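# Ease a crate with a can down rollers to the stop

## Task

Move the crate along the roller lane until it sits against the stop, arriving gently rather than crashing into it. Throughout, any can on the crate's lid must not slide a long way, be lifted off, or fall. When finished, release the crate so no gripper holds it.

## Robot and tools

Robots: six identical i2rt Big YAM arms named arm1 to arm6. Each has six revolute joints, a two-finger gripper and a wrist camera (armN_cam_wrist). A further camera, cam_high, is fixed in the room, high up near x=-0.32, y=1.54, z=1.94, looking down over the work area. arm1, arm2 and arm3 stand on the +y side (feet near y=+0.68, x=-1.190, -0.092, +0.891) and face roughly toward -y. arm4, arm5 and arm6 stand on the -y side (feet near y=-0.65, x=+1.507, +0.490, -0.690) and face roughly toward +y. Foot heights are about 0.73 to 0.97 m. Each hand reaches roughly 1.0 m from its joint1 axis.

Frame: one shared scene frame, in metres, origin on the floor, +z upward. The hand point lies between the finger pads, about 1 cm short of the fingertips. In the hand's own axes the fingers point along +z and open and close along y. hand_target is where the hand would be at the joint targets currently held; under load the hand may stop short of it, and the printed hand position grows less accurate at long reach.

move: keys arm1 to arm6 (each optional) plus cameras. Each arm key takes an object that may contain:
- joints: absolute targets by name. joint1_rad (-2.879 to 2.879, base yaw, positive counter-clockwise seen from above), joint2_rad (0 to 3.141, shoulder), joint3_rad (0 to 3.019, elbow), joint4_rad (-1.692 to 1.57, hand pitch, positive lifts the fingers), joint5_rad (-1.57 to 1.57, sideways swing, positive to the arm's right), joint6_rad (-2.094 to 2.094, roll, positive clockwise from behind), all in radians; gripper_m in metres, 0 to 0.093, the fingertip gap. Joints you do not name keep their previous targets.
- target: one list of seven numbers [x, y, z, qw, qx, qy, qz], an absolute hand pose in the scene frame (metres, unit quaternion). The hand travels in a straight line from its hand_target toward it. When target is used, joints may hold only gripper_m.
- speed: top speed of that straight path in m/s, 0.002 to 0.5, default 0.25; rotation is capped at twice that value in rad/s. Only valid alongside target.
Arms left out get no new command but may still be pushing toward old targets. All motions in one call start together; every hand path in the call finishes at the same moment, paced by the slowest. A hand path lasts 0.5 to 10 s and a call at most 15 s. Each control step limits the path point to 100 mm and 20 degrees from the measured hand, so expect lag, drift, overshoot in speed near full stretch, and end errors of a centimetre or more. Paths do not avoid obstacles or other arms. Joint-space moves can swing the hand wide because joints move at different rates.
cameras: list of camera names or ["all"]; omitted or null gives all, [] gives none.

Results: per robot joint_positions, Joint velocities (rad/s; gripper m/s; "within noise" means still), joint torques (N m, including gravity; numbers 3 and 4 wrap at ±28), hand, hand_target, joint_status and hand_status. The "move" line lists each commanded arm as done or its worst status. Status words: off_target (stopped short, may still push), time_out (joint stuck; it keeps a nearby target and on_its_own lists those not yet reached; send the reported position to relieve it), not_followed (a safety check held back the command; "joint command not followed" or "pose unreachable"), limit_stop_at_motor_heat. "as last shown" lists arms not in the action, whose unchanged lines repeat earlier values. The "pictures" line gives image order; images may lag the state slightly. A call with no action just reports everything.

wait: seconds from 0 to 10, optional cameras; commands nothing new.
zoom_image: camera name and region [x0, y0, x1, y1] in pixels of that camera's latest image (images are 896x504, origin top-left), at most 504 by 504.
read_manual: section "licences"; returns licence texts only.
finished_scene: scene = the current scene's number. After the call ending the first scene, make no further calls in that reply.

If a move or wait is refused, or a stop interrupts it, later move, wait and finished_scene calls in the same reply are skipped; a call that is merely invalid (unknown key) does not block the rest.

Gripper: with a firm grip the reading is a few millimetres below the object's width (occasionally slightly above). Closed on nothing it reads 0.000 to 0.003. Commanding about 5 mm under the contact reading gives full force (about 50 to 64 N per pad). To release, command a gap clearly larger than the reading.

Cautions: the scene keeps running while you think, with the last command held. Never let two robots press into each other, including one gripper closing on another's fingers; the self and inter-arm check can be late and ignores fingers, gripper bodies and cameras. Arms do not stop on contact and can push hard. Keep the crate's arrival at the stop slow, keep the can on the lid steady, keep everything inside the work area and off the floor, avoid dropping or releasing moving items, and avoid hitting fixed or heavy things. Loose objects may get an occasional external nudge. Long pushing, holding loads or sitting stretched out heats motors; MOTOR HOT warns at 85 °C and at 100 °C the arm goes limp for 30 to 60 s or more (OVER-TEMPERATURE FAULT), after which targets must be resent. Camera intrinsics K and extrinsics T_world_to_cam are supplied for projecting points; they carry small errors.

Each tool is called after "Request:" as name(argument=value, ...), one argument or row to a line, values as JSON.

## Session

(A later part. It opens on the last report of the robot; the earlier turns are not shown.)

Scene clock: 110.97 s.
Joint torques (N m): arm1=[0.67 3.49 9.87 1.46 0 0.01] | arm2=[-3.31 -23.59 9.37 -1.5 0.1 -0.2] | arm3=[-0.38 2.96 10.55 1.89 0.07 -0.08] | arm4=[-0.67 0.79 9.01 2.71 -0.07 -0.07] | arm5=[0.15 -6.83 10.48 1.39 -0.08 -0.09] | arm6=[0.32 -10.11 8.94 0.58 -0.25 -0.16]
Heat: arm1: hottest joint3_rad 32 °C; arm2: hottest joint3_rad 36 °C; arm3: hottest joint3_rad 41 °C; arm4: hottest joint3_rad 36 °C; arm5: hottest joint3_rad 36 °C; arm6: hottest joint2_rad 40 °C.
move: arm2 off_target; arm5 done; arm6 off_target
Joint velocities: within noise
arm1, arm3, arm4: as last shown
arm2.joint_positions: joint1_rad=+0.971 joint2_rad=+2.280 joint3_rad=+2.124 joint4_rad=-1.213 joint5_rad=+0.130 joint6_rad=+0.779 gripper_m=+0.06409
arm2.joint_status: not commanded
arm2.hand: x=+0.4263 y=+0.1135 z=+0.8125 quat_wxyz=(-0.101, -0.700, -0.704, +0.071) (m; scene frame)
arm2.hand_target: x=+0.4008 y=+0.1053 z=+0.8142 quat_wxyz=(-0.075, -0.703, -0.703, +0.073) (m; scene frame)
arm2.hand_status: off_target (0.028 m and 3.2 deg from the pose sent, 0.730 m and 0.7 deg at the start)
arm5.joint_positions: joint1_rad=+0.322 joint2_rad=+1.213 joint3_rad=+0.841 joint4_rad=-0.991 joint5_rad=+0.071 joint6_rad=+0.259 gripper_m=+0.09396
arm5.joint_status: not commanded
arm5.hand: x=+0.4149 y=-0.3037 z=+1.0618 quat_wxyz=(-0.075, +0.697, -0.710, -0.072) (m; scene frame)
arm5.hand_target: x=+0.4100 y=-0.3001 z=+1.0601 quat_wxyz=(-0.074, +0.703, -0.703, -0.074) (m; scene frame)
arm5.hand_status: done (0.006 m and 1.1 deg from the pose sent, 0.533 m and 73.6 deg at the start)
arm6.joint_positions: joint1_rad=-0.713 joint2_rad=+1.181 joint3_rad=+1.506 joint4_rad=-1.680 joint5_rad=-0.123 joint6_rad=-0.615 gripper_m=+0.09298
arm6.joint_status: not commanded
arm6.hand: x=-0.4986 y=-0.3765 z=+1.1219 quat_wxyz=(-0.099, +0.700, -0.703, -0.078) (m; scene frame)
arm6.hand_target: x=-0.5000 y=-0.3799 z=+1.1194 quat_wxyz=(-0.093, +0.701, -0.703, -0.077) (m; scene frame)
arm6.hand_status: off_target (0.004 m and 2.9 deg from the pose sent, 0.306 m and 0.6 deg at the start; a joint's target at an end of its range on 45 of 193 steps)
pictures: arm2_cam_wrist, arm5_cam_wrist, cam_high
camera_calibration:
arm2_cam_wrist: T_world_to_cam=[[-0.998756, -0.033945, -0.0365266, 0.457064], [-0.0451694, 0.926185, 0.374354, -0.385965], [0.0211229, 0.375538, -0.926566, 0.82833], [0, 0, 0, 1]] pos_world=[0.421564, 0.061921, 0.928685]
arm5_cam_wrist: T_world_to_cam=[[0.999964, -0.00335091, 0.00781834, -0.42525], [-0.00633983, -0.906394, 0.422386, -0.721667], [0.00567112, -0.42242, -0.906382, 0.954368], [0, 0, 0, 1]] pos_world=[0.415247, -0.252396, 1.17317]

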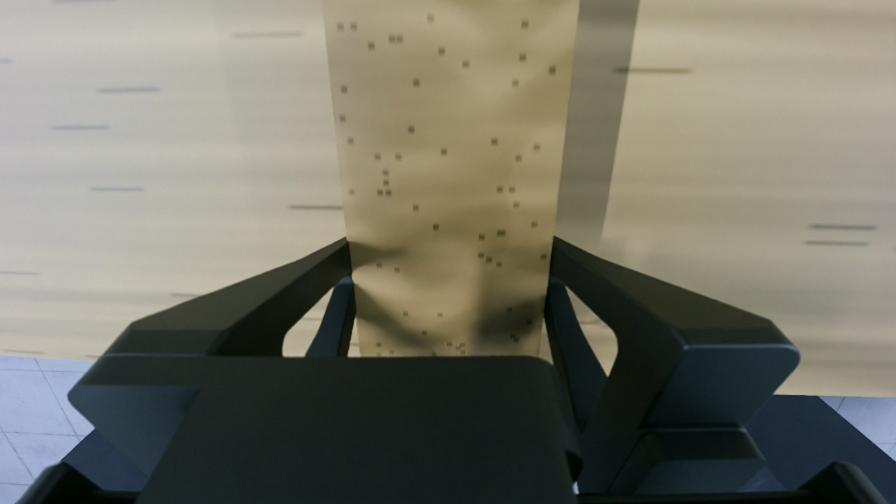

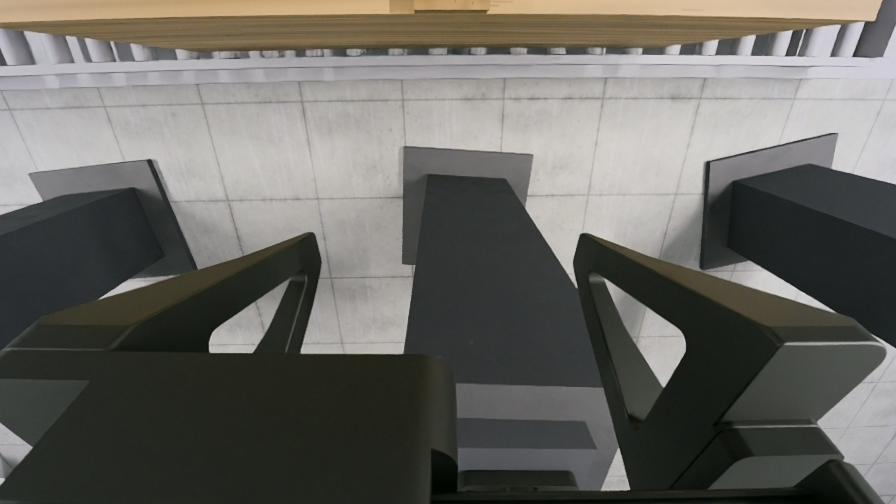

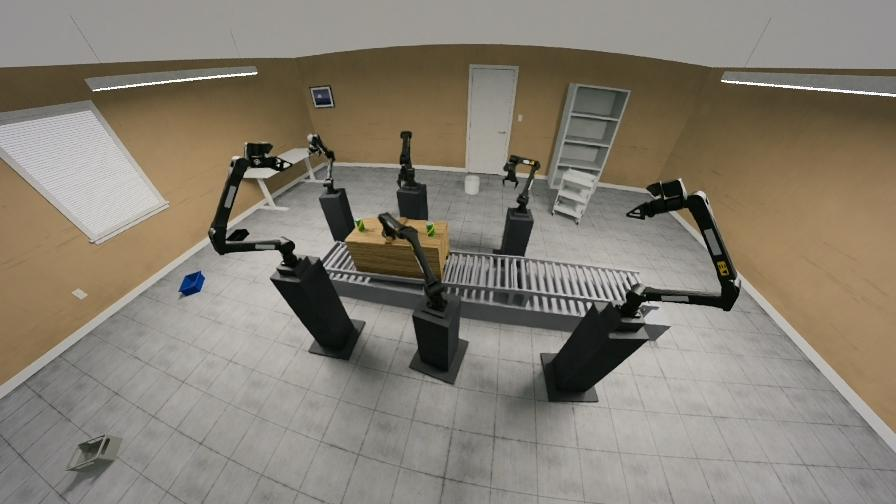

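Request:
move(
  arm5={"target":[0.422,-0.12,0.9,-0.074,0.703,-0.703,-0.074],"speed":0.3},
  cameras=["arm5_cam_wrist"],
)

Scene clock: 119.93 s.
Joint torques (N m): arm1=[0.44 3.9 9.81 1.4 -0.01 -0.01] | arm2=[-2.9 -23.18 9.44 -1.59 0.11 -0.24] | arm3=[-0.38 2.84 10.54 1.85 0.06 -0.08] | arm4=[-0.73 0.73 8.92 2.71 -0.06 -0.07] | arm5=[-0.97 -15.5 11.62 1.25 -0.11 -0.08] | arm6=[0.32 -10.11 8.92 0.58 -0.25 -0.16]
Heat: arm1: hottest joint3_rad 32 °C; arm2: hottest joint3_rad 37 °C; arm3: hottest joint3_rad 42 °C; arm4: hottest joint3_rad 36 °C; arm5: hottest joint3_rad 37 °C; arm6: hottest joint2_rad 39 °C.
move: arm5 off_target
Joint velocities: within noise
arm1, arm2, arm3, arm4, arm6: as last shown
arm5.joint_positions: joint1_rad=+0.218 joint2_rad=+1.871 joint3_rad=+1.107 joint4_rad=-0.620 joint5_rad=+0.047 joint6_rad=+0.142 gripper_m=+0.09396
arm5.joint_status: not commanded
arm5.hand: x=+0.4222 y=-0.1402 z=+0.8972 quat_wxyz=(-0.067, +0.703, -0.705, -0.063) (m; scene frame)
arm5.hand_target: x=+0.4222 y=-0.1207 z=+0.9004 quat_wxyz=(-0.074, +0.703, -0.703, -0.074) (m; scene frame)
arm5.hand_status: off_target (0.020 m and 1.6 deg from the pose sent, 0.245 m and 1.1 deg at the start)
pictures: arm5_cam_wrist
camera_calibration:
arm5_cam_wrist: T_world_to_cam=[[0.999867, 0.0119053, 0.0111426, -0.431438], [0.00569753, -0.895333, 0.44536, -0.52807], [0.0152785, -0.445237, -0.895282, 0.856886], [0, 0, 0, 1]] pos_world=[0.421297, -0.0861443, 1.00714]

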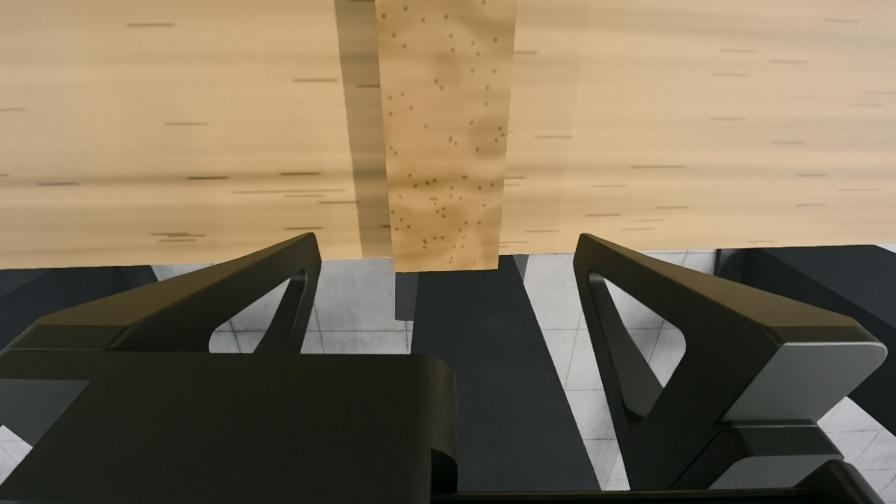

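Request:
move(
  arm5={"target":[0.422,-0.1,0.792,-0.074,0.703,-0.703,-0.074],"speed":0.15},
  cameras=["arm5_cam_wrist"],
)

Scene clock: 133.50 s.
Joint torques (N m): arm1=[0.15 3.6 9.91 1.51 -0.01 -0.01] | arm2=[-2.78 -23.06 9.48 -1.61 0.07 -0.23] | arm3=[-0.62 2.78 10.55 1.92 0.07 -0.08] | arm4=[-0.5 0.91 8.91 2.71 -0.06 -0.07] | arm5=[-0.79 -15.44 9.92 1.59 0.09 -0.03] | arm6=[0.32 -10.05 8.92 0.57 -0.25 -0.15]
Heat: arm1: hottest joint3_rad 32 °C; arm2: hottest joint3_rad 38 °C; arm3: hottest joint3_rad 42 °C; arm4: hottest joint3_rad 36 °C; arm5: hottest joint3_rad 37 °C; arm6: hottest joint2_rad 37 °C.
move: arm5 off_target
Joint velocities: within noise
arm1.joint_positions: joint1_rad=+0.695 joint2_rad=+0.647 joint3_rad=+1.378 joint4_rad=-1.397 joint5_rad=-0.127 joint6_rad=+0.100 gripper_m=+0.09396
arm1.joint_status: not commanded
arm1.hand: x=-1.0042 y=+0.5271 z=+1.4603 quat_wxyz=(-0.431, -0.356, -0.824, +0.091) (m; scene frame)
arm1.hand_target: x=-1.0055 y=+0.5284 z=+1.4733 quat_wxyz=(-0.443, -0.352, -0.819, +0.096) (m; scene frame)
arm1.hand_status: not commanded
arm2.joint_positions: joint1_rad=+0.971 joint2_rad=+2.280 joint3_rad=+2.124 joint4_rad=-1.213 joint5_rad=+0.130 joint6_rad=+0.778 gripper_m=+0.06409
arm2.joint_status: not commanded
arm2.hand: x=+0.4260 y=+0.1133 z=+0.8125 quat_wxyz=(-0.101, -0.700, -0.704, +0.071) (m; scene frame)
arm2.hand_target: x=+0.4007 y=+0.1051 z=+0.8142 quat_wxyz=(-0.075, -0.703, -0.703, +0.073) (m; scene frame)
arm2.hand_status: not commanded
arm3.joint_positions: joint1_rad=-0.361 joint2_rad=+0.580 joint3_rad=+1.402 joint4_rad=-1.152 joint5_rad=-0.009 joint6_rad=+0.141 gripper_m=+0.09396
arm3.joint_status: not commanded
arm3.hand: x=+0.8212 y=+0.4765 z=+1.5705 quat_wxyz=(-0.381, -0.685, -0.432, +0.446) (m; scene frame)
arm3.hand_target: x=+0.8226 y=+0.4807 z=+1.5816 quat_wxyz=(-0.387, -0.679, -0.428, +0.453) (m; scene frame)
arm3.hand_status: not commanded
arm4.joint_positions: joint1_rad=+0.072 joint2_rad=+0.566 joint3_rad=+1.325 joint4_rad=-1.372 joint5_rad=-0.133 joint6_rad=-0.072 gripper_m=+0.09396
arm4.joint_status: not commanded
arm4.hand: x=+1.4135 y=-0.4394 z=+1.2931 quat_wxyz=(-0.242, +0.751, -0.474, -0.390) (m; scene frame)
arm4.hand_target: x=+1.4140 y=-0.4415 z=+1.3060 quat_wxyz=(-0.251, +0.746, -0.469, -0.400) (m; scene frame)
arm4.hand_status: not commanded
arm5.joint_positions: joint1_rad=+0.209 joint2_rad=+2.099 joint3_rad=+1.160 joint4_rad=-0.425 joint5_rad=+0.040 joint6_rad=+0.130 gripper_m=+0.09396
arm5.joint_status: not commanded
arm5.hand: x=+0.4209 y=-0.1141 z=+0.8047 quat_wxyz=(-0.070, +0.704, -0.703, -0.071) (m; scene frame)
arm5.hand_target: x=+0.4221 y=-0.1009 z=+0.7925 quat_wxyz=(-0.074, +0.703, -0.703, -0.074) (m; scene frame)
arm5.hand_status: off_target (0.019 m and 0.5 deg from the pose sent, 0.113 m and 1.6 deg at the start)
arm6: as last shown
pictures: arm5_cam_wrist
camera_calibration:
arm5_cam_wrist: T_world_to_cam=[[0.999867, 0.0156729, 0.00459559, -0.423777], [0.012174, -0.902741, 0.430011, -0.45477], [0.0108881, -0.429898, -0.902812, 0.795503], [0, 0, 0, 1]] pos_world=[0.420596, -0.0619123, 0.915693]

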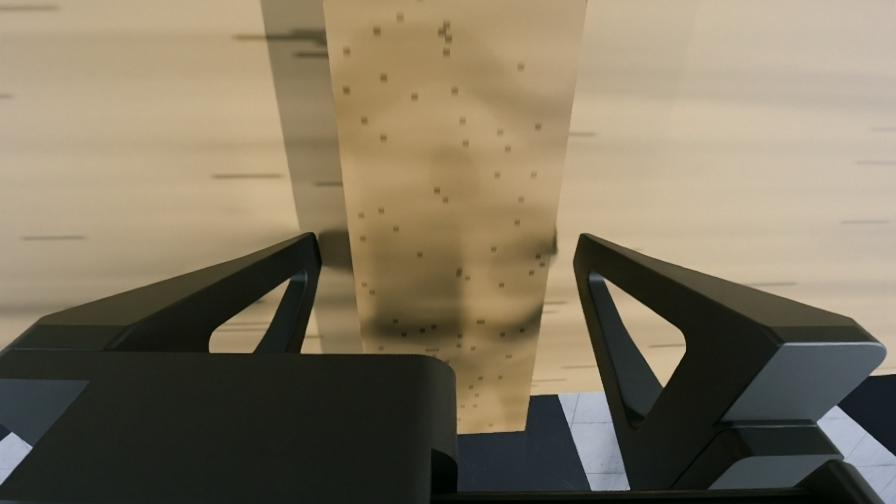

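Request:
move(
  arm5={"joints":{"gripper_m":0.045}},
  cameras=["arm5_cam_wrist"],
)

Scene clock: 138.17 s.
Joint torques (N m): arm1=[0.67 3.43 9.78 1.44 -0.01 -0.02] | arm2=[-3.6 -23.41 9.46 -1.48 0.18 -0.21] | arm3=[-0.56 2.61 10.56 1.87 0.06 -0.07] | arm4=[-0.67 0.79 8.94 2.67 -0.06 -0.06] | arm5=[-0.56 -15.91 9.48 1.42 -0.11 -0.05] | arm6=[0.32 -10.11 8.95 0.57 -0.25 -0.16]
Heat: arm1: hottest joint3_rad 32 °C; arm2: hottest joint3_rad 38 °C; arm3: hottest joint3_rad 42 °C; arm4: hottest joint3_rad 36 °C; arm5: hottest joint3_rad 37 °C; arm6: hottest joint2_rad 37 °C.
move: arm5 off_target
Joint velocities: within noise
arm1, arm3, arm4, arm6: as last shown
arm2.joint_positions: joint1_rad=+0.971 joint2_rad=+2.280 joint3_rad=+2.124 joint4_rad=-1.214 joint5_rad=+0.129 joint6_rad=+0.778 gripper_m=+0.06409
arm2.joint_status: not commanded
arm2.hand: x=+0.4258 y=+0.1134 z=+0.8125 quat_wxyz=(-0.101, -0.700, -0.704, +0.071) (m; scene frame)
arm2.hand_target: x=+0.4006 y=+0.1052 z=+0.8142 quat_wxyz=(-0.075, -0.703, -0.703, +0.073) (m; scene frame)
arm2.hand_status: not commanded
arm5.joint_positions: joint1_rad=+0.206 joint2_rad=+2.103 joint3_rad=+1.165 joint4_rad=-0.420 joint5_rad=+0.045 joint6_rad=+0.130 gripper_m=+0.06291
arm5.joint_status: gripper_m off_target (ended at +0.06294, target +0.04500)
arm5.hand: x=+0.4232 y=-0.1109 z=+0.8041 quat_wxyz=(-0.074, +0.702, -0.704, -0.072) (m; scene frame)
arm5.hand_target: x=+0.4222 y=-0.1009 z=+0.7925 quat_wxyz=(-0.074, +0.703, -0.703, -0.074) (m; scene frame)
arm5.hand_status: not commanded
pictures: arm5_cam_wrist
camera_calibration:
arm5_cam_wrist: T_world_to_cam=[[0.999896, 0.0114384, 0.00877193, -0.429996], [0.00664053, -0.90564, 0.423995, -0.444806], [0.012794, -0.423893, -0.905622, 0.798354], [0, 0, 0, 1]] pos_world=[0.422691, -0.0594994, 0.915374]

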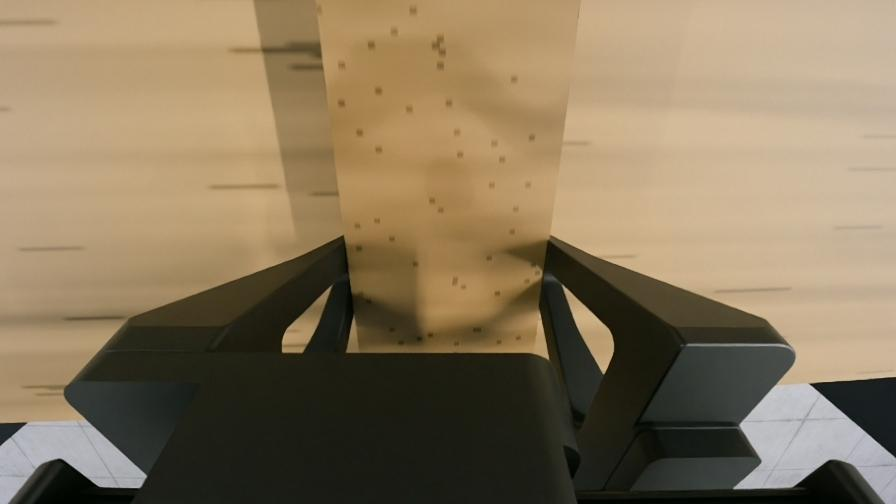

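Request:
move(
  arm2={"joints":{"gripper_m":0.093}},
  cameras=[],
)

Request:
move(
  arm2={"target":[0.415,0.16,0.93,0.074,0.703,0.703,-0.074],"speed":0.3},
  arm3={"target":[0.83,0.28,1.02,0.074,0.703,0.703,-0.074],"speed":0.3},
  cameras=["arm2_cam_wrist"],
)

Scene clock: 148.07 s.
Joint torques (N m): arm1=[0.56 3.43 9.84 1.46 -0.02 0] | arm2=[-2.84 -22.65 9.42 -0.39 0.44 -0.15] | arm3=[-0.32 2.9 10.58 1.91 0.07 -0.07] | arm4=[-0.5 0.85 8.98 2.66 -0.05 -0.07] | arm5=[0.15 -15.91 9.47 1.4 -0.12 0.03] | arm6=[0.32 -10.05 8.95 0.57 -0.25 -0.16]
Heat: arm1: hottest joint3_rad 32 °C; arm2: hottest joint3_rad 39 °C; arm3: hottest joint3_rad 42 °C; arm4: hottest joint3_rad 36 °C; arm5: hottest joint3_rad 37 °C; arm6: hottest joint2_rad 36 °C.
move: arm2 done
Joint velocities: within noise
arm1, arm3, arm4, arm5, arm6: as last shown
arm2.joint_positions: joint1_rad=+0.966 joint2_rad=+2.277 joint3_rad=+2.124 joint4_rad=-1.245 joint5_rad=+0.120 joint6_rad=+0.770 gripper_m=+0.09295
arm2.joint_status: all done
arm2.hand: x=+0.4194 y=+0.1175 z=+0.8125 quat_wxyz=(-0.086, -0.699, -0.707, +0.067) (m; scene frame)
arm2.hand_target: x=+0.4008 y=+0.1053 z=+0.8141 quat_wxyz=(-0.075, -0.703, -0.703, +0.073) (m; scene frame)
arm2.hand_status: not commanded
arm5.joint_positions: joint1_rad=+0.196 joint2_rad=+2.103 joint3_rad=+1.165 joint4_rad=-0.420 joint5_rad=+0.045 joint6_rad=+0.121 gripper_m=+0.06291
arm5.hand: x=+0.4283 y=-0.1103 z=+0.8041 quat_wxyz=(-0.075, +0.702, -0.705, -0.071) (m; scene frame)
pictures: none
No camera images: "cameras" was empty.

Scene clock: 151.00 s.
Joint torques (N m): arm1=[0.44 3.49 9.83 1.43 -0.02 -0.01] | arm2=[0.09 -21.66 12.37 -0.14 0.27 0.06] | arm3=[0.38 -10.11 11.44 0.96 0.13 -0.22] | arm4=[-0.44 0.85 8.95 2.66 -0.06 -0.07] | arm5=[2.78 -15.91 9.44 1.52 -0.12 0.31] | arm6=[0.38 -10.05 8.94 0.57 -0.25 -0.15]
Heat: arm1: hottest joint3_rad 32 °C; arm2: hottest joint3_rad 39 °C; arm3: hottest joint3_rad 42 °C; arm4: hottest joint3_rad 36 °C; arm5: hottest joint3_rad 37 °C; arm6: hottest joint2_rad 36 °C.
move: arm2 off_target; arm3 off_target
Joint velocities: within noise
arm1, arm4, arm6: as last shown
arm2.joint_positions: joint1_rad=+0.997 joint2_rad=+2.160 joint3_rad=+2.186 joint4_rad=-1.490 joint5_rad=+0.136 joint6_rad=+0.813 gripper_m=+0.09300
arm2.joint_status: not commanded
arm2.hand: x=+0.4034 y=+0.1615 z=+0.9116 quat_wxyz=(-0.055, -0.703, -0.705, +0.073) (m; scene frame)
arm2.hand_target: x=+0.4145 y=+0.1607 z=+0.9302 quat_wxyz=(-0.075, -0.703, -0.703, +0.074) (m; scene frame)
arm2.hand_status: off_target (0.022 m and 2.2 deg from the pose sent, 0.125 m and 1.7 deg at the start)
arm3.joint_positions: joint1_rad=-0.218 joint2_rad=+1.497 joint3_rad=+0.830 joint4_rad=-0.746 joint5_rad=-0.037 joint6_rad=-0.138 gripper_m=+0.09396
arm3.joint_status: not commanded
arm3.hand: x=+0.8298 y=+0.2998 z=+1.0106 quat_wxyz=(-0.065, -0.714, -0.695, +0.058) (m; scene frame)
arm3.hand_target: x=+0.8302 y=+0.2807 z=+1.0205 quat_wxyz=(-0.074, -0.703, -0.703, +0.074) (m; scene frame)
arm3.hand_status: off_target (0.022 m and 2.6 deg from the pose sent, 0.585 m and 64.2 deg at the start)
arm5.joint_positions: joint1_rad=+0.164 joint2_rad=+2.103 joint3_rad=+1.165 joint4_rad=-0.424 joint5_rad=+0.045 joint6_rad=+0.091 gripper_m=+0.06291
arm5.joint_status: not commanded
arm5.hand: x=+0.4459 y=-0.1096 z=+0.8035 quat_wxyz=(-0.076, +0.701, -0.706, -0.067) (m; scene frame)
arm5.hand_target: x=+0.4222 y=-0.1009 z=+0.7926 quat_wxyz=(-0.074, +0.703, -0.703, -0.074) (m; scene frame)
arm5.hand_status: not commanded
pictures: arm2_cam_wrist
camera_calibration:
arm2_cam_wrist: T_world_to_cam=[[-0.999313, -0.0233502, 0.0287813, 0.378477], [-0.00857624, 0.901183, 0.433354, -0.533045], [-0.0360561, 0.432809, -0.900764, 0.89293], [0, 0, 0, 1]] pos_world=[0.405841, 0.10274, 1.02442]

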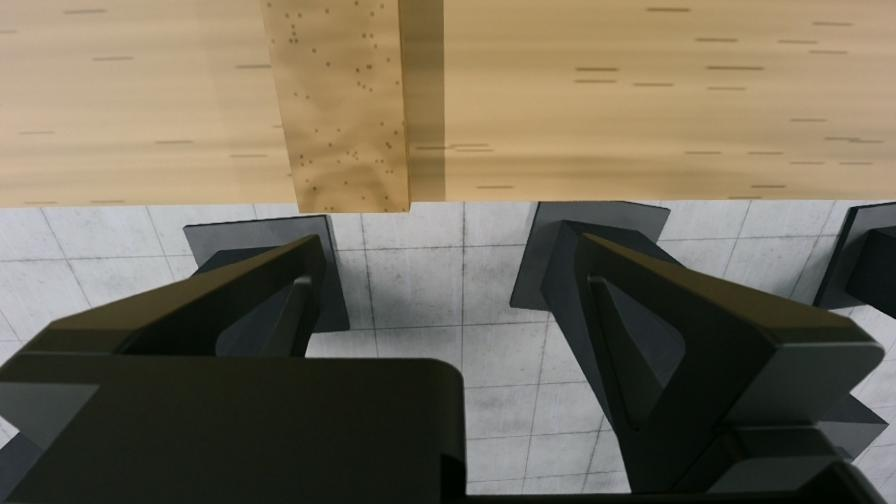

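Request:
move(
  arm5={"target":[0.8,-0.103,0.78,-0.074,0.703,-0.703,-0.074],"speed":0.14},
  arm2={"target":[0.25,0.36,1.08,0.074,0.703,0.703,-0.074],"speed":0.3},
  cameras=["arm5_cam_wrist","arm3_cam_wrist","arm4_cam_wrist","cam_high"],
)

Scene clock: 160.13 s.
Joint torques (N m): arm1=[0.44 3.66 9.89 1.44 -0.02 0] | arm2=[0.26 -10.93 8.2 0.18 0.27 0.07] | arm3=[0.5 -10.11 11.44 0.95 0.14 -0.21] | arm4=[-0.73 0.91 8.92 2.69 -0.05 -0.07] | arm5=[3.37 -23.82 5.85 0.09 -0.49 0.34] | arm6=[0.38 -10.05 8.94 0.58 -0.25 -0.15]
Heat: arm1: hottest joint3_rad 32 °C; arm2: hottest joint3_rad 40 °C; arm3: hottest joint3_rad 42 °C; arm4: hottest joint3_rad 37 °C; arm5: hottest joint3_rad 37 °C; arm6: hottest joint2_rad 35 °C.
move: arm2 done; arm5 off_target
Joint velocities: within noise
arm1, arm3, arm4, arm6: as last shown
arm2.joint_positions: joint1_rad=+1.076 joint2_rad=+1.443 joint3_rad=+1.634 joint4_rad=-1.617 joint5_rad=+0.148 joint6_rad=+0.895 gripper_m=+0.09300
arm2.joint_status: not commanded
arm2.hand: x=+0.2488 y=+0.3544 z=+1.0826 quat_wxyz=(-0.080, -0.704, -0.701, +0.072) (m; scene frame)
arm2.hand_target: x=+0.2499 y=+0.3600 z=+1.0800 quat_wxyz=(-0.074, -0.703, -0.703, +0.074) (m; scene frame)
arm2.hand_status: done (0.006 m and 0.8 deg from the pose sent, 0.302 m and 2.2 deg at the start)
arm3.joint_positions: joint1_rad=-0.218 joint2_rad=+1.497 joint3_rad=+0.830 joint4_rad=-0.746 joint5_rad=-0.037 joint6_rad=-0.139 gripper_m=+0.09396
arm3.hand: x=+0.8298 y=+0.2998 z=+1.0106 quat_wxyz=(-0.065, -0.713, -0.695, +0.058) (m; scene frame)
arm5.joint_positions: joint1_rad=-0.517 joint2_rad=+2.297 joint3_rad=+1.509 joint4_rad=-0.547 joint5_rad=-0.091 joint6_rad=-0.571 gripper_m=+0.06291
arm5.joint_status: not commanded
arm5.hand: x=+0.8368 y=-0.1080 z=+0.7842 quat_wxyz=(-0.098, +0.699, -0.705, -0.070) (m; scene frame)
arm5.hand_target: x=+0.8011 y=-0.1040 z=+0.7798 quat_wxyz=(-0.074, +0.703, -0.703, -0.073) (m; scene frame)
arm5.hand_status: off_target (0.037 m and 2.9 deg from the pose sent, 0.355 m and 0.9 deg at the start)
pictures: arm3_cam_wrist, arm4_cam_wrist, arm5_cam_wrist, cam_high
camera_calibration:
arm3_cam_wrist: T_world_to_cam=[[-0.998684, 0.0464571, 0.021713, 0.790216], [0.0512646, 0.893853, 0.445419, -0.758675], [0.00128463, 0.445946, -0.895059, 0.896468], [0, 0, 0, 1]] pos_world=[0.826918, 0.241657, 1.12316]
arm4_cam_wrist: T_world_to_cam=[[0.904734, 0.425977, 0.00013082, -1.09384], [0.402495, -0.854759, -0.327696, -0.516368], [-0.139479, 0.29653, -0.944783, 1.67963], [0, 0, 0, 1]] pos_world=[1.43174, -0.473483, 1.41782]
arm5_cam_wrist: T_world_to_cam=[[0.998987, 0.000721914, 0.044983, -0.872192], [-0.0171642, -0.918125, 0.395919, -0.395833], [0.0415859, -0.39629, -0.917183, 0.764226], [0, 0, 0, 1]] pos_world=[0.832734, -0.0599393, 0.896887]

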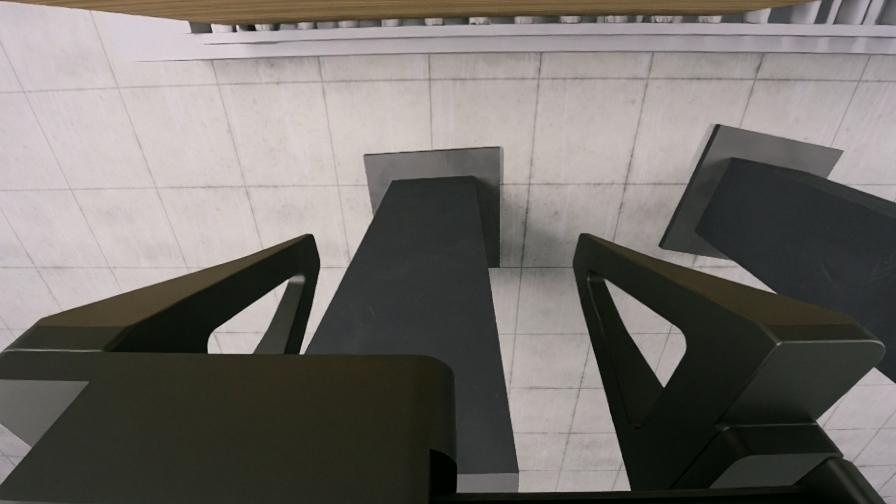

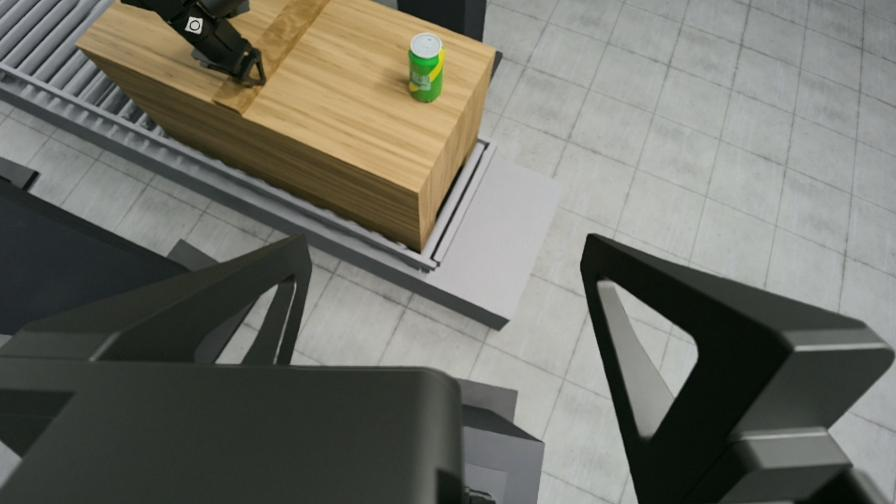

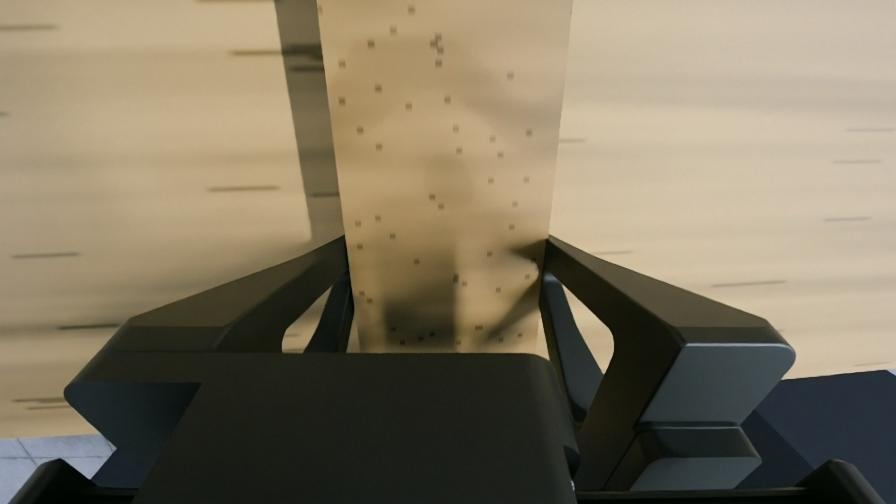

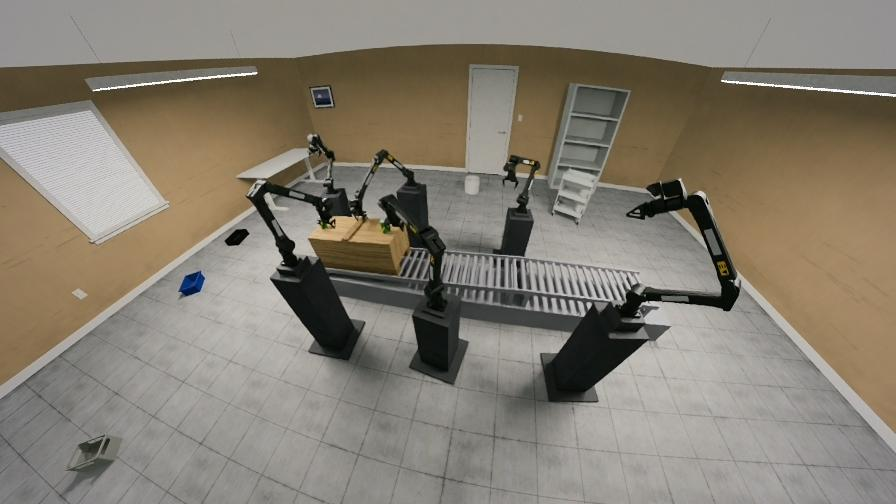

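Request:
zoom_image(
  camera="arm4_cam_wrist",
  region=[200, 20, 580, 340],
)

Scaled by 1.326 from the camera's 896x504 image, which has a finer 1280x720 frame.

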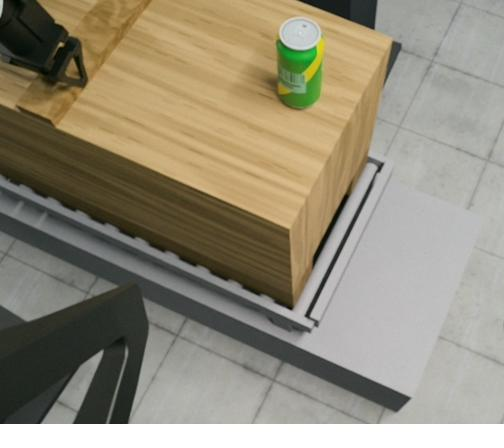

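Request:
move(
  arm5={"target":[0.86,-0.104,0.777,-0.074,0.703,-0.703,-0.074],"speed":0.03},
  cameras=["arm4_cam_wrist","arm5_cam_wrist"],
)

Request:
zoom_image(
  camera="arm4_cam_wrist",
  region=[300, 20, 580, 340],
)

Scene clock: 171.80 s.
Joint torques (N m): arm1=[0.38 3.43 9.85 1.42 -0.03 0.01] | arm2=[-0.03 -11.75 8.28 0.27 0.26 0.03] | arm3=[0.56 -10.17 11.45 0.91 0.13 -0.19] | arm4=[-0.67 0.97 8.94 2.7 -0.06 -0.06] | arm5=[1.2 -23.36 8.96 -0.54 -0.74 0.1] | arm6=[0.32 -10.05 8.92 0.57 -0.25 -0.15]
Heat: arm1: hottest joint3_rad 33 °C; arm2: hottest joint3_rad 38 °C; arm3: hottest joint3_rad 42 °C; arm4: hottest joint3_rad 37 °C; arm5: hottest joint3_rad 36 °C; arm6: hottest joint2_rad 35 °C.
move: arm5 off_target
Joint velocities: within noise
arm1, arm2, arm3, arm4, arm6: as last shown
arm2.hand: x=+0.2488 y=+0.3544 z=+1.0826 quat_wxyz=(-0.080, -0.705, -0.701, +0.072) (m; scene frame)
arm5.joint_positions: joint1_rad=-0.570 joint2_rad=+2.345 joint3_rad=+1.610 joint4_rad=-0.606 joint5_rad=-0.101 joint6_rad=-0.624 gripper_m=+0.06291
arm5.joint_status: not commanded
arm5.hand: x=+0.8786 y=-0.1073 z=+0.7834 quat_wxyz=(-0.098, +0.699, -0.705, -0.068) (m; scene frame)
arm5.hand_target: x=+0.8602 y=-0.1044 z=+0.7771 quat_wxyz=(-0.074, +0.703, -0.703, -0.074) (m; scene frame)
arm5.hand_status: off_target (0.020 m and 2.9 deg from the pose sent, 0.025 m and 2.9 deg at the start)
pictures: arm4_cam_wrist, arm5_cam_wrist
camera_calibration:
arm4_cam_wrist: T_world_to_cam=[[0.904734, 0.425977, 0.00013082, -1.09384], [0.402495, -0.854759, -0.327696, -0.516368], [-0.139479, 0.29653, -0.944783, 1.67963], [0, 0, 0, 1]] pos_world=[1.43174, -0.473483, 1.41782]
arm5_cam_wrist: T_world_to_cam=[[0.998898, 0.00105989, 0.046928, -0.915264], [-0.0176957, -0.917481, 0.397387, -0.394795], [0.0434767, -0.397779, -0.91645, 0.759728], [0, 0, 0, 1]] pos_world=[0.874238, -0.0590426, 0.896091]

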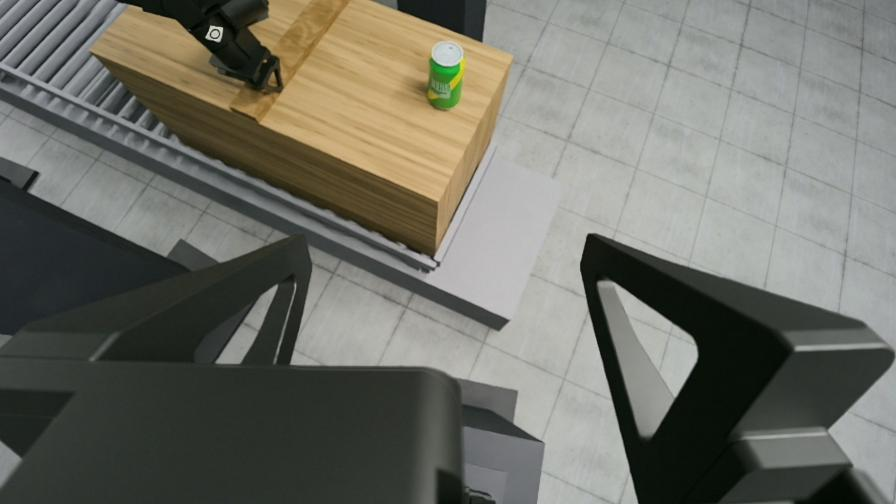

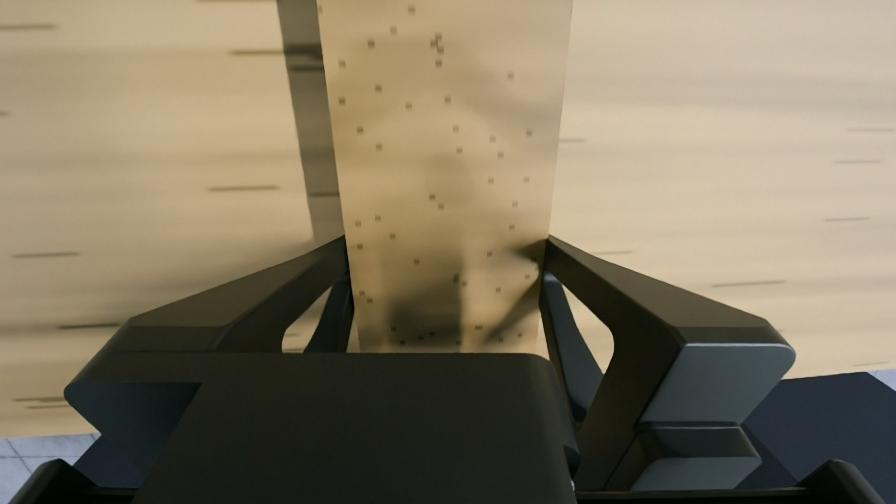

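Scaled by 1.575 from the camera's 896x504 image, which has a finer 1280x720 frame.

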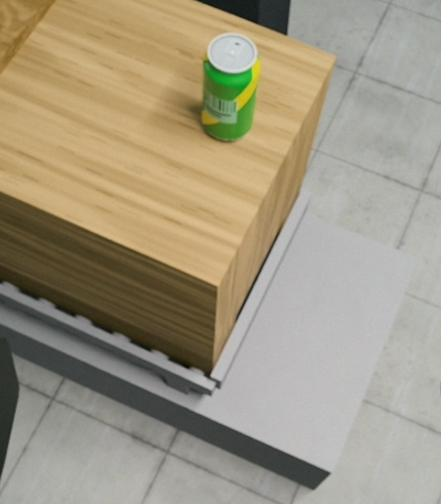

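Request:
move(
  arm5={"target":[0.895,-0.105,0.777,-0.074,0.703,-0.703,-0.074],"speed":0.03},
  cameras=["arm4_cam_wrist"],
)

Request:
zoom_image(
  camera="arm4_cam_wrist",
  region=[300, 20, 580, 340],
)

Scene clock: 178.13 s.
Joint torques (N m): arm1=[0.38 3.84 9.88 1.4 -0.03 0] | arm2=[0.5 -10.7 8.18 0.2 0.27 0.04] | arm3=[0.15 -10.17 11.45 0.96 0.13 -0.2] | arm4=[-0.56 0.73 8.94 2.62 -0.05 -0.07] | arm5=[-1.73 -22.01 12.37 0.49 -1.1 -0.19] | arm6=[0.32 -10.11 8.92 0.58 -0.25 -0.16]
Heat: arm1: hottest joint3_rad 33 °C; arm2: hottest joint3_rad 37 °C; arm3: hottest joint3_rad 42 °C; arm4: hottest joint3_rad 37 °C; arm5: hottest joint3_rad 37 °C; arm6: hottest joint2_rad 35 °C.
move: arm5 off_target
Joint velocities: within noise
arm1, arm2, arm3, arm4: as last shown
arm5.joint_positions: joint1_rad=-0.578 joint2_rad=+2.365 joint3_rad=+1.661 joint4_rad=-0.679 joint5_rad=-0.101 joint6_rad=-0.635 gripper_m=+0.06291
arm5.joint_status: not commanded
arm5.hand: x=+0.8840 y=-0.1091 z=+0.7836 quat_wxyz=(-0.078, +0.701, -0.706, -0.064) (m; scene frame)
arm5.hand_target: x=+0.8946 y=-0.1056 z=+0.7772 quat_wxyz=(-0.075, +0.703, -0.703, -0.074) (m; scene frame)
arm5.hand_status: off_target (0.013 m and 1.3 deg from the pose sent, 0.018 m and 2.9 deg at the start)
arm6.joint_positions: joint1_rad=-0.713 joint2_rad=+1.181 joint3_rad=+1.506 joint4_rad=-1.680 joint5_rad=-0.123 joint6_rad=-0.615 gripper_m=+0.09298
arm6.joint_status: not commanded
arm6.hand: x=-0.4986 y=-0.3765 z=+1.1219 quat_wxyz=(-0.099, +0.700, -0.703, -0.078) (m; scene frame)
arm6.hand_target: x=-0.5000 y=-0.3799 z=+1.1194 quat_wxyz=(-0.093, +0.701, -0.703, -0.077) (m; scene frame)
arm6.hand_status: not commanded
pictures: arm4_cam_wrist
camera_calibration:
arm4_cam_wrist: T_world_to_cam=[[0.904734, 0.425977, 0.00013082, -1.09384], [0.402495, -0.854759, -0.327696, -0.516368], [-0.139479, 0.29653, -0.944783, 1.67963], [0, 0, 0, 1]] pos_world=[1.43174, -0.473483, 1.41782]

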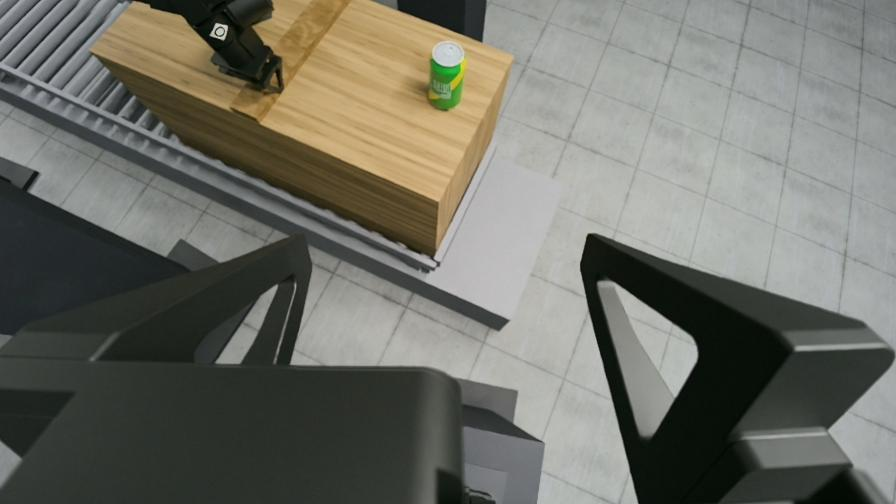

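Scaled by 1.575 from the camera's 896x504 image, which has a finer 1280x720 frame.

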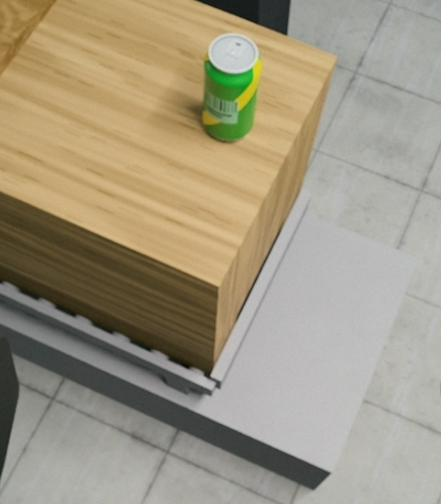

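Request:
move(
  arm5={"joints":{"gripper_m":0.093}},
  cameras=[],
)

Request:
move(
  arm5={"target":[0.885,-0.15,0.93,-0.074,0.703,-0.703,-0.074],"speed":0.25},
  cameras=["arm4_cam_wrist","arm5_cam_wrist"],
)

Scene clock: 184.80 s.
Joint torques (N m): arm1=[0.44 3.31 9.94 1.46 -0.02 0] | arm2=[0.09 -11.16 8.32 0.24 0.3 0.08] | arm3=[0.38 -10.17 11.44 0.9 0.13 -0.21] | arm4=[-0.67 0.67 8.98 2.65 -0.05 -0.07] | arm5=[-1.08 -21.89 11.92 0.76 -0.32 -0.09] | arm6=[0.32 -10.05 8.92 0.57 -0.25 -0.16]
Heat: arm1: hottest joint3_rad 33 °C; arm2: hottest joint3_rad 37 °C; arm3: hottest joint3_rad 42 °C; arm4: hottest joint3_rad 37 °C; arm5: hottest joint3_rad 37 °C; arm6: hottest joint2_rad 34 °C.
move: arm5 done
Joint velocities: within noise
arm1, arm2, arm3, arm4, arm6: as last shown
arm5.joint_positions: joint1_rad=-0.587 joint2_rad=+2.366 joint3_rad=+1.665 joint4_rad=-0.691 joint5_rad=-0.120 joint6_rad=-0.646 gripper_m=+0.09290
arm5.joint_status: all done
arm5.hand: x=+0.8862 y=-0.1115 z=+0.7847 quat_wxyz=(-0.073, +0.702, -0.705, -0.072) (m; scene frame)
arm5.hand_target: x=+0.8947 y=-0.1056 z=+0.7771 quat_wxyz=(-0.075, +0.703, -0.703, -0.074) (m; scene frame)
arm5.hand_status: not commanded
pictures: none
No camera images: "cameras" was empty.

Scene clock: 186.33 s.
Joint torques (N m): arm1=[0.67 3.6 9.78 1.4 -0.02 -0.01] | arm2=[0.62 -11.16 8.18 0.18 0.27 0.08] | arm3=[0.5 -10.23 11.37 0.94 0.13 -0.19] | arm4=[-0.56 0.62 8.91 2.69 -0.06 -0.06] | arm5=[-0.97 -21.71 8.4 0.79 -0.32 -0.1] | arm6=[0.32 -10.05 8.92 0.58 -0.25 -0.16]
Heat: arm1: hottest joint3_rad 33 °C; arm2: hottest joint3_rad 37 °C; arm3: hottest joint3_rad 42 °C; arm4: hottest joint3_rad 37 °C; arm5: hottest joint3_rad 37 °C; arm6: hottest joint2_rad 34 °C.
move: arm5 off_target
Joint velocities: within noise
arm1.joint_positions: joint1_rad=+0.695 joint2_rad=+0.647 joint3_rad=+1.378 joint4_rad=-1.397 joint5_rad=-0.127 joint6_rad=+0.100 gripper_m=+0.09396
arm1.joint_status: not commanded
arm1.hand: x=-1.0042 y=+0.5271 z=+1.4603 quat_wxyz=(-0.431, -0.356, -0.824, +0.091) (m; scene frame)
arm1.hand_target: x=-1.0055 y=+0.5284 z=+1.4733 quat_wxyz=(-0.443, -0.352, -0.819, +0.096) (m; scene frame)
arm1.hand_status: not commanded
arm2, arm3, arm6: as last shown
arm4.joint_positions: joint1_rad=+0.072 joint2_rad=+0.566 joint3_rad=+1.325 joint4_rad=-1.372 joint5_rad=-0.133 joint6_rad=-0.072 gripper_m=+0.09396
arm4.joint_status: not commanded
arm4.hand: x=+1.4135 y=-0.4394 z=+1.2931 quat_wxyz=(-0.242, +0.751, -0.474, -0.390) (m; scene frame)
arm4.hand_target: x=+1.4140 y=-0.4415 z=+1.3060 quat_wxyz=(-0.251, +0.746, -0.469, -0.400) (m; scene frame)
arm4.hand_status: not commanded
arm5.joint_positions: joint1_rad=-0.620 joint2_rad=+2.064 joint3_rad=+1.582 joint4_rad=-0.887 joint5_rad=-0.127 joint6_rad=-0.678 gripper_m=+0.09293
arm5.joint_status: not commanded
arm5.hand: x=+0.8874 y=-0.1432 z=+0.9398 quat_wxyz=(-0.086, +0.701, -0.704, -0.074) (m; scene frame)
arm5.hand_target: x=+0.8850 y=-0.1500 z=+0.9302 quat_wxyz=(-0.074, +0.703, -0.703, -0.074) (m; scene frame)
arm5.hand_status: off_target (0.012 m and 1.4 deg from the pose sent, 0.150 m and 0.3 deg at the start)
pictures: arm4_cam_wrist, arm5_cam_wrist
camera_calibration:
arm4_cam_wrist: T_world_to_cam=[[0.904734, 0.425977, 0.00013082, -1.09384], [0.402495, -0.854759, -0.327696, -0.516368], [-0.139479, 0.29653, -0.944783, 1.67963], [0, 0, 0, 1]] pos_world=[1.43174, -0.473483, 1.41782]
arm5_cam_wrist: T_world_to_cam=[[0.9997, 0.00979185, 0.0224354, -0.907833], [-0.000162276, -0.913841, 0.406073, -0.512958], [0.0244786, -0.405955, -0.913565, 0.90136], [0, 0, 0, 1]] pos_world=[0.885414, -0.0939608, 1.05212]

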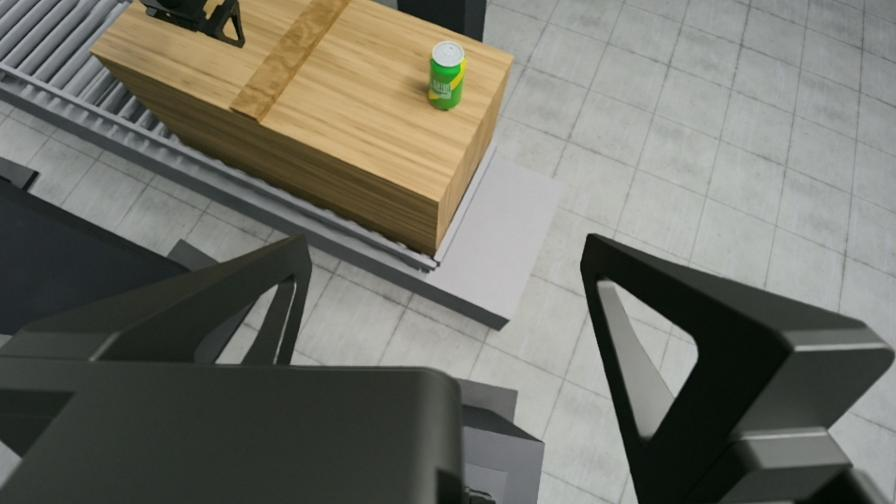

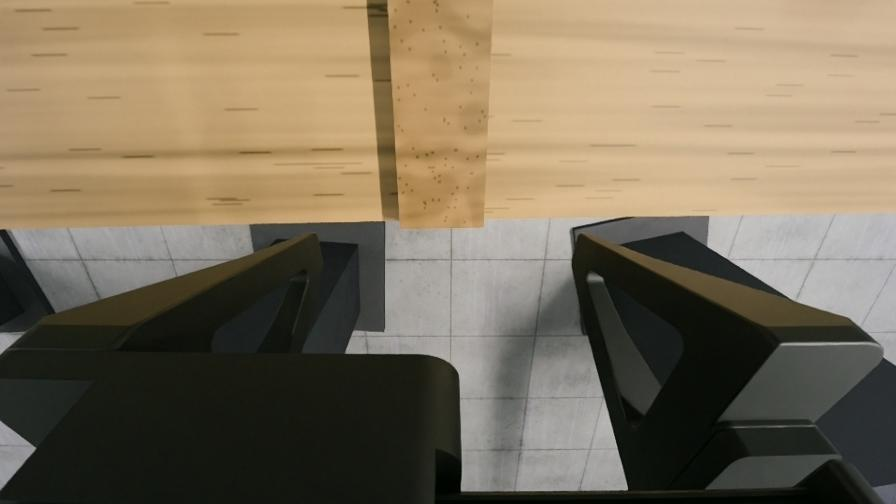

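Request:
finished_scene(
  scene=2,
)

The scene is finished: the task was done.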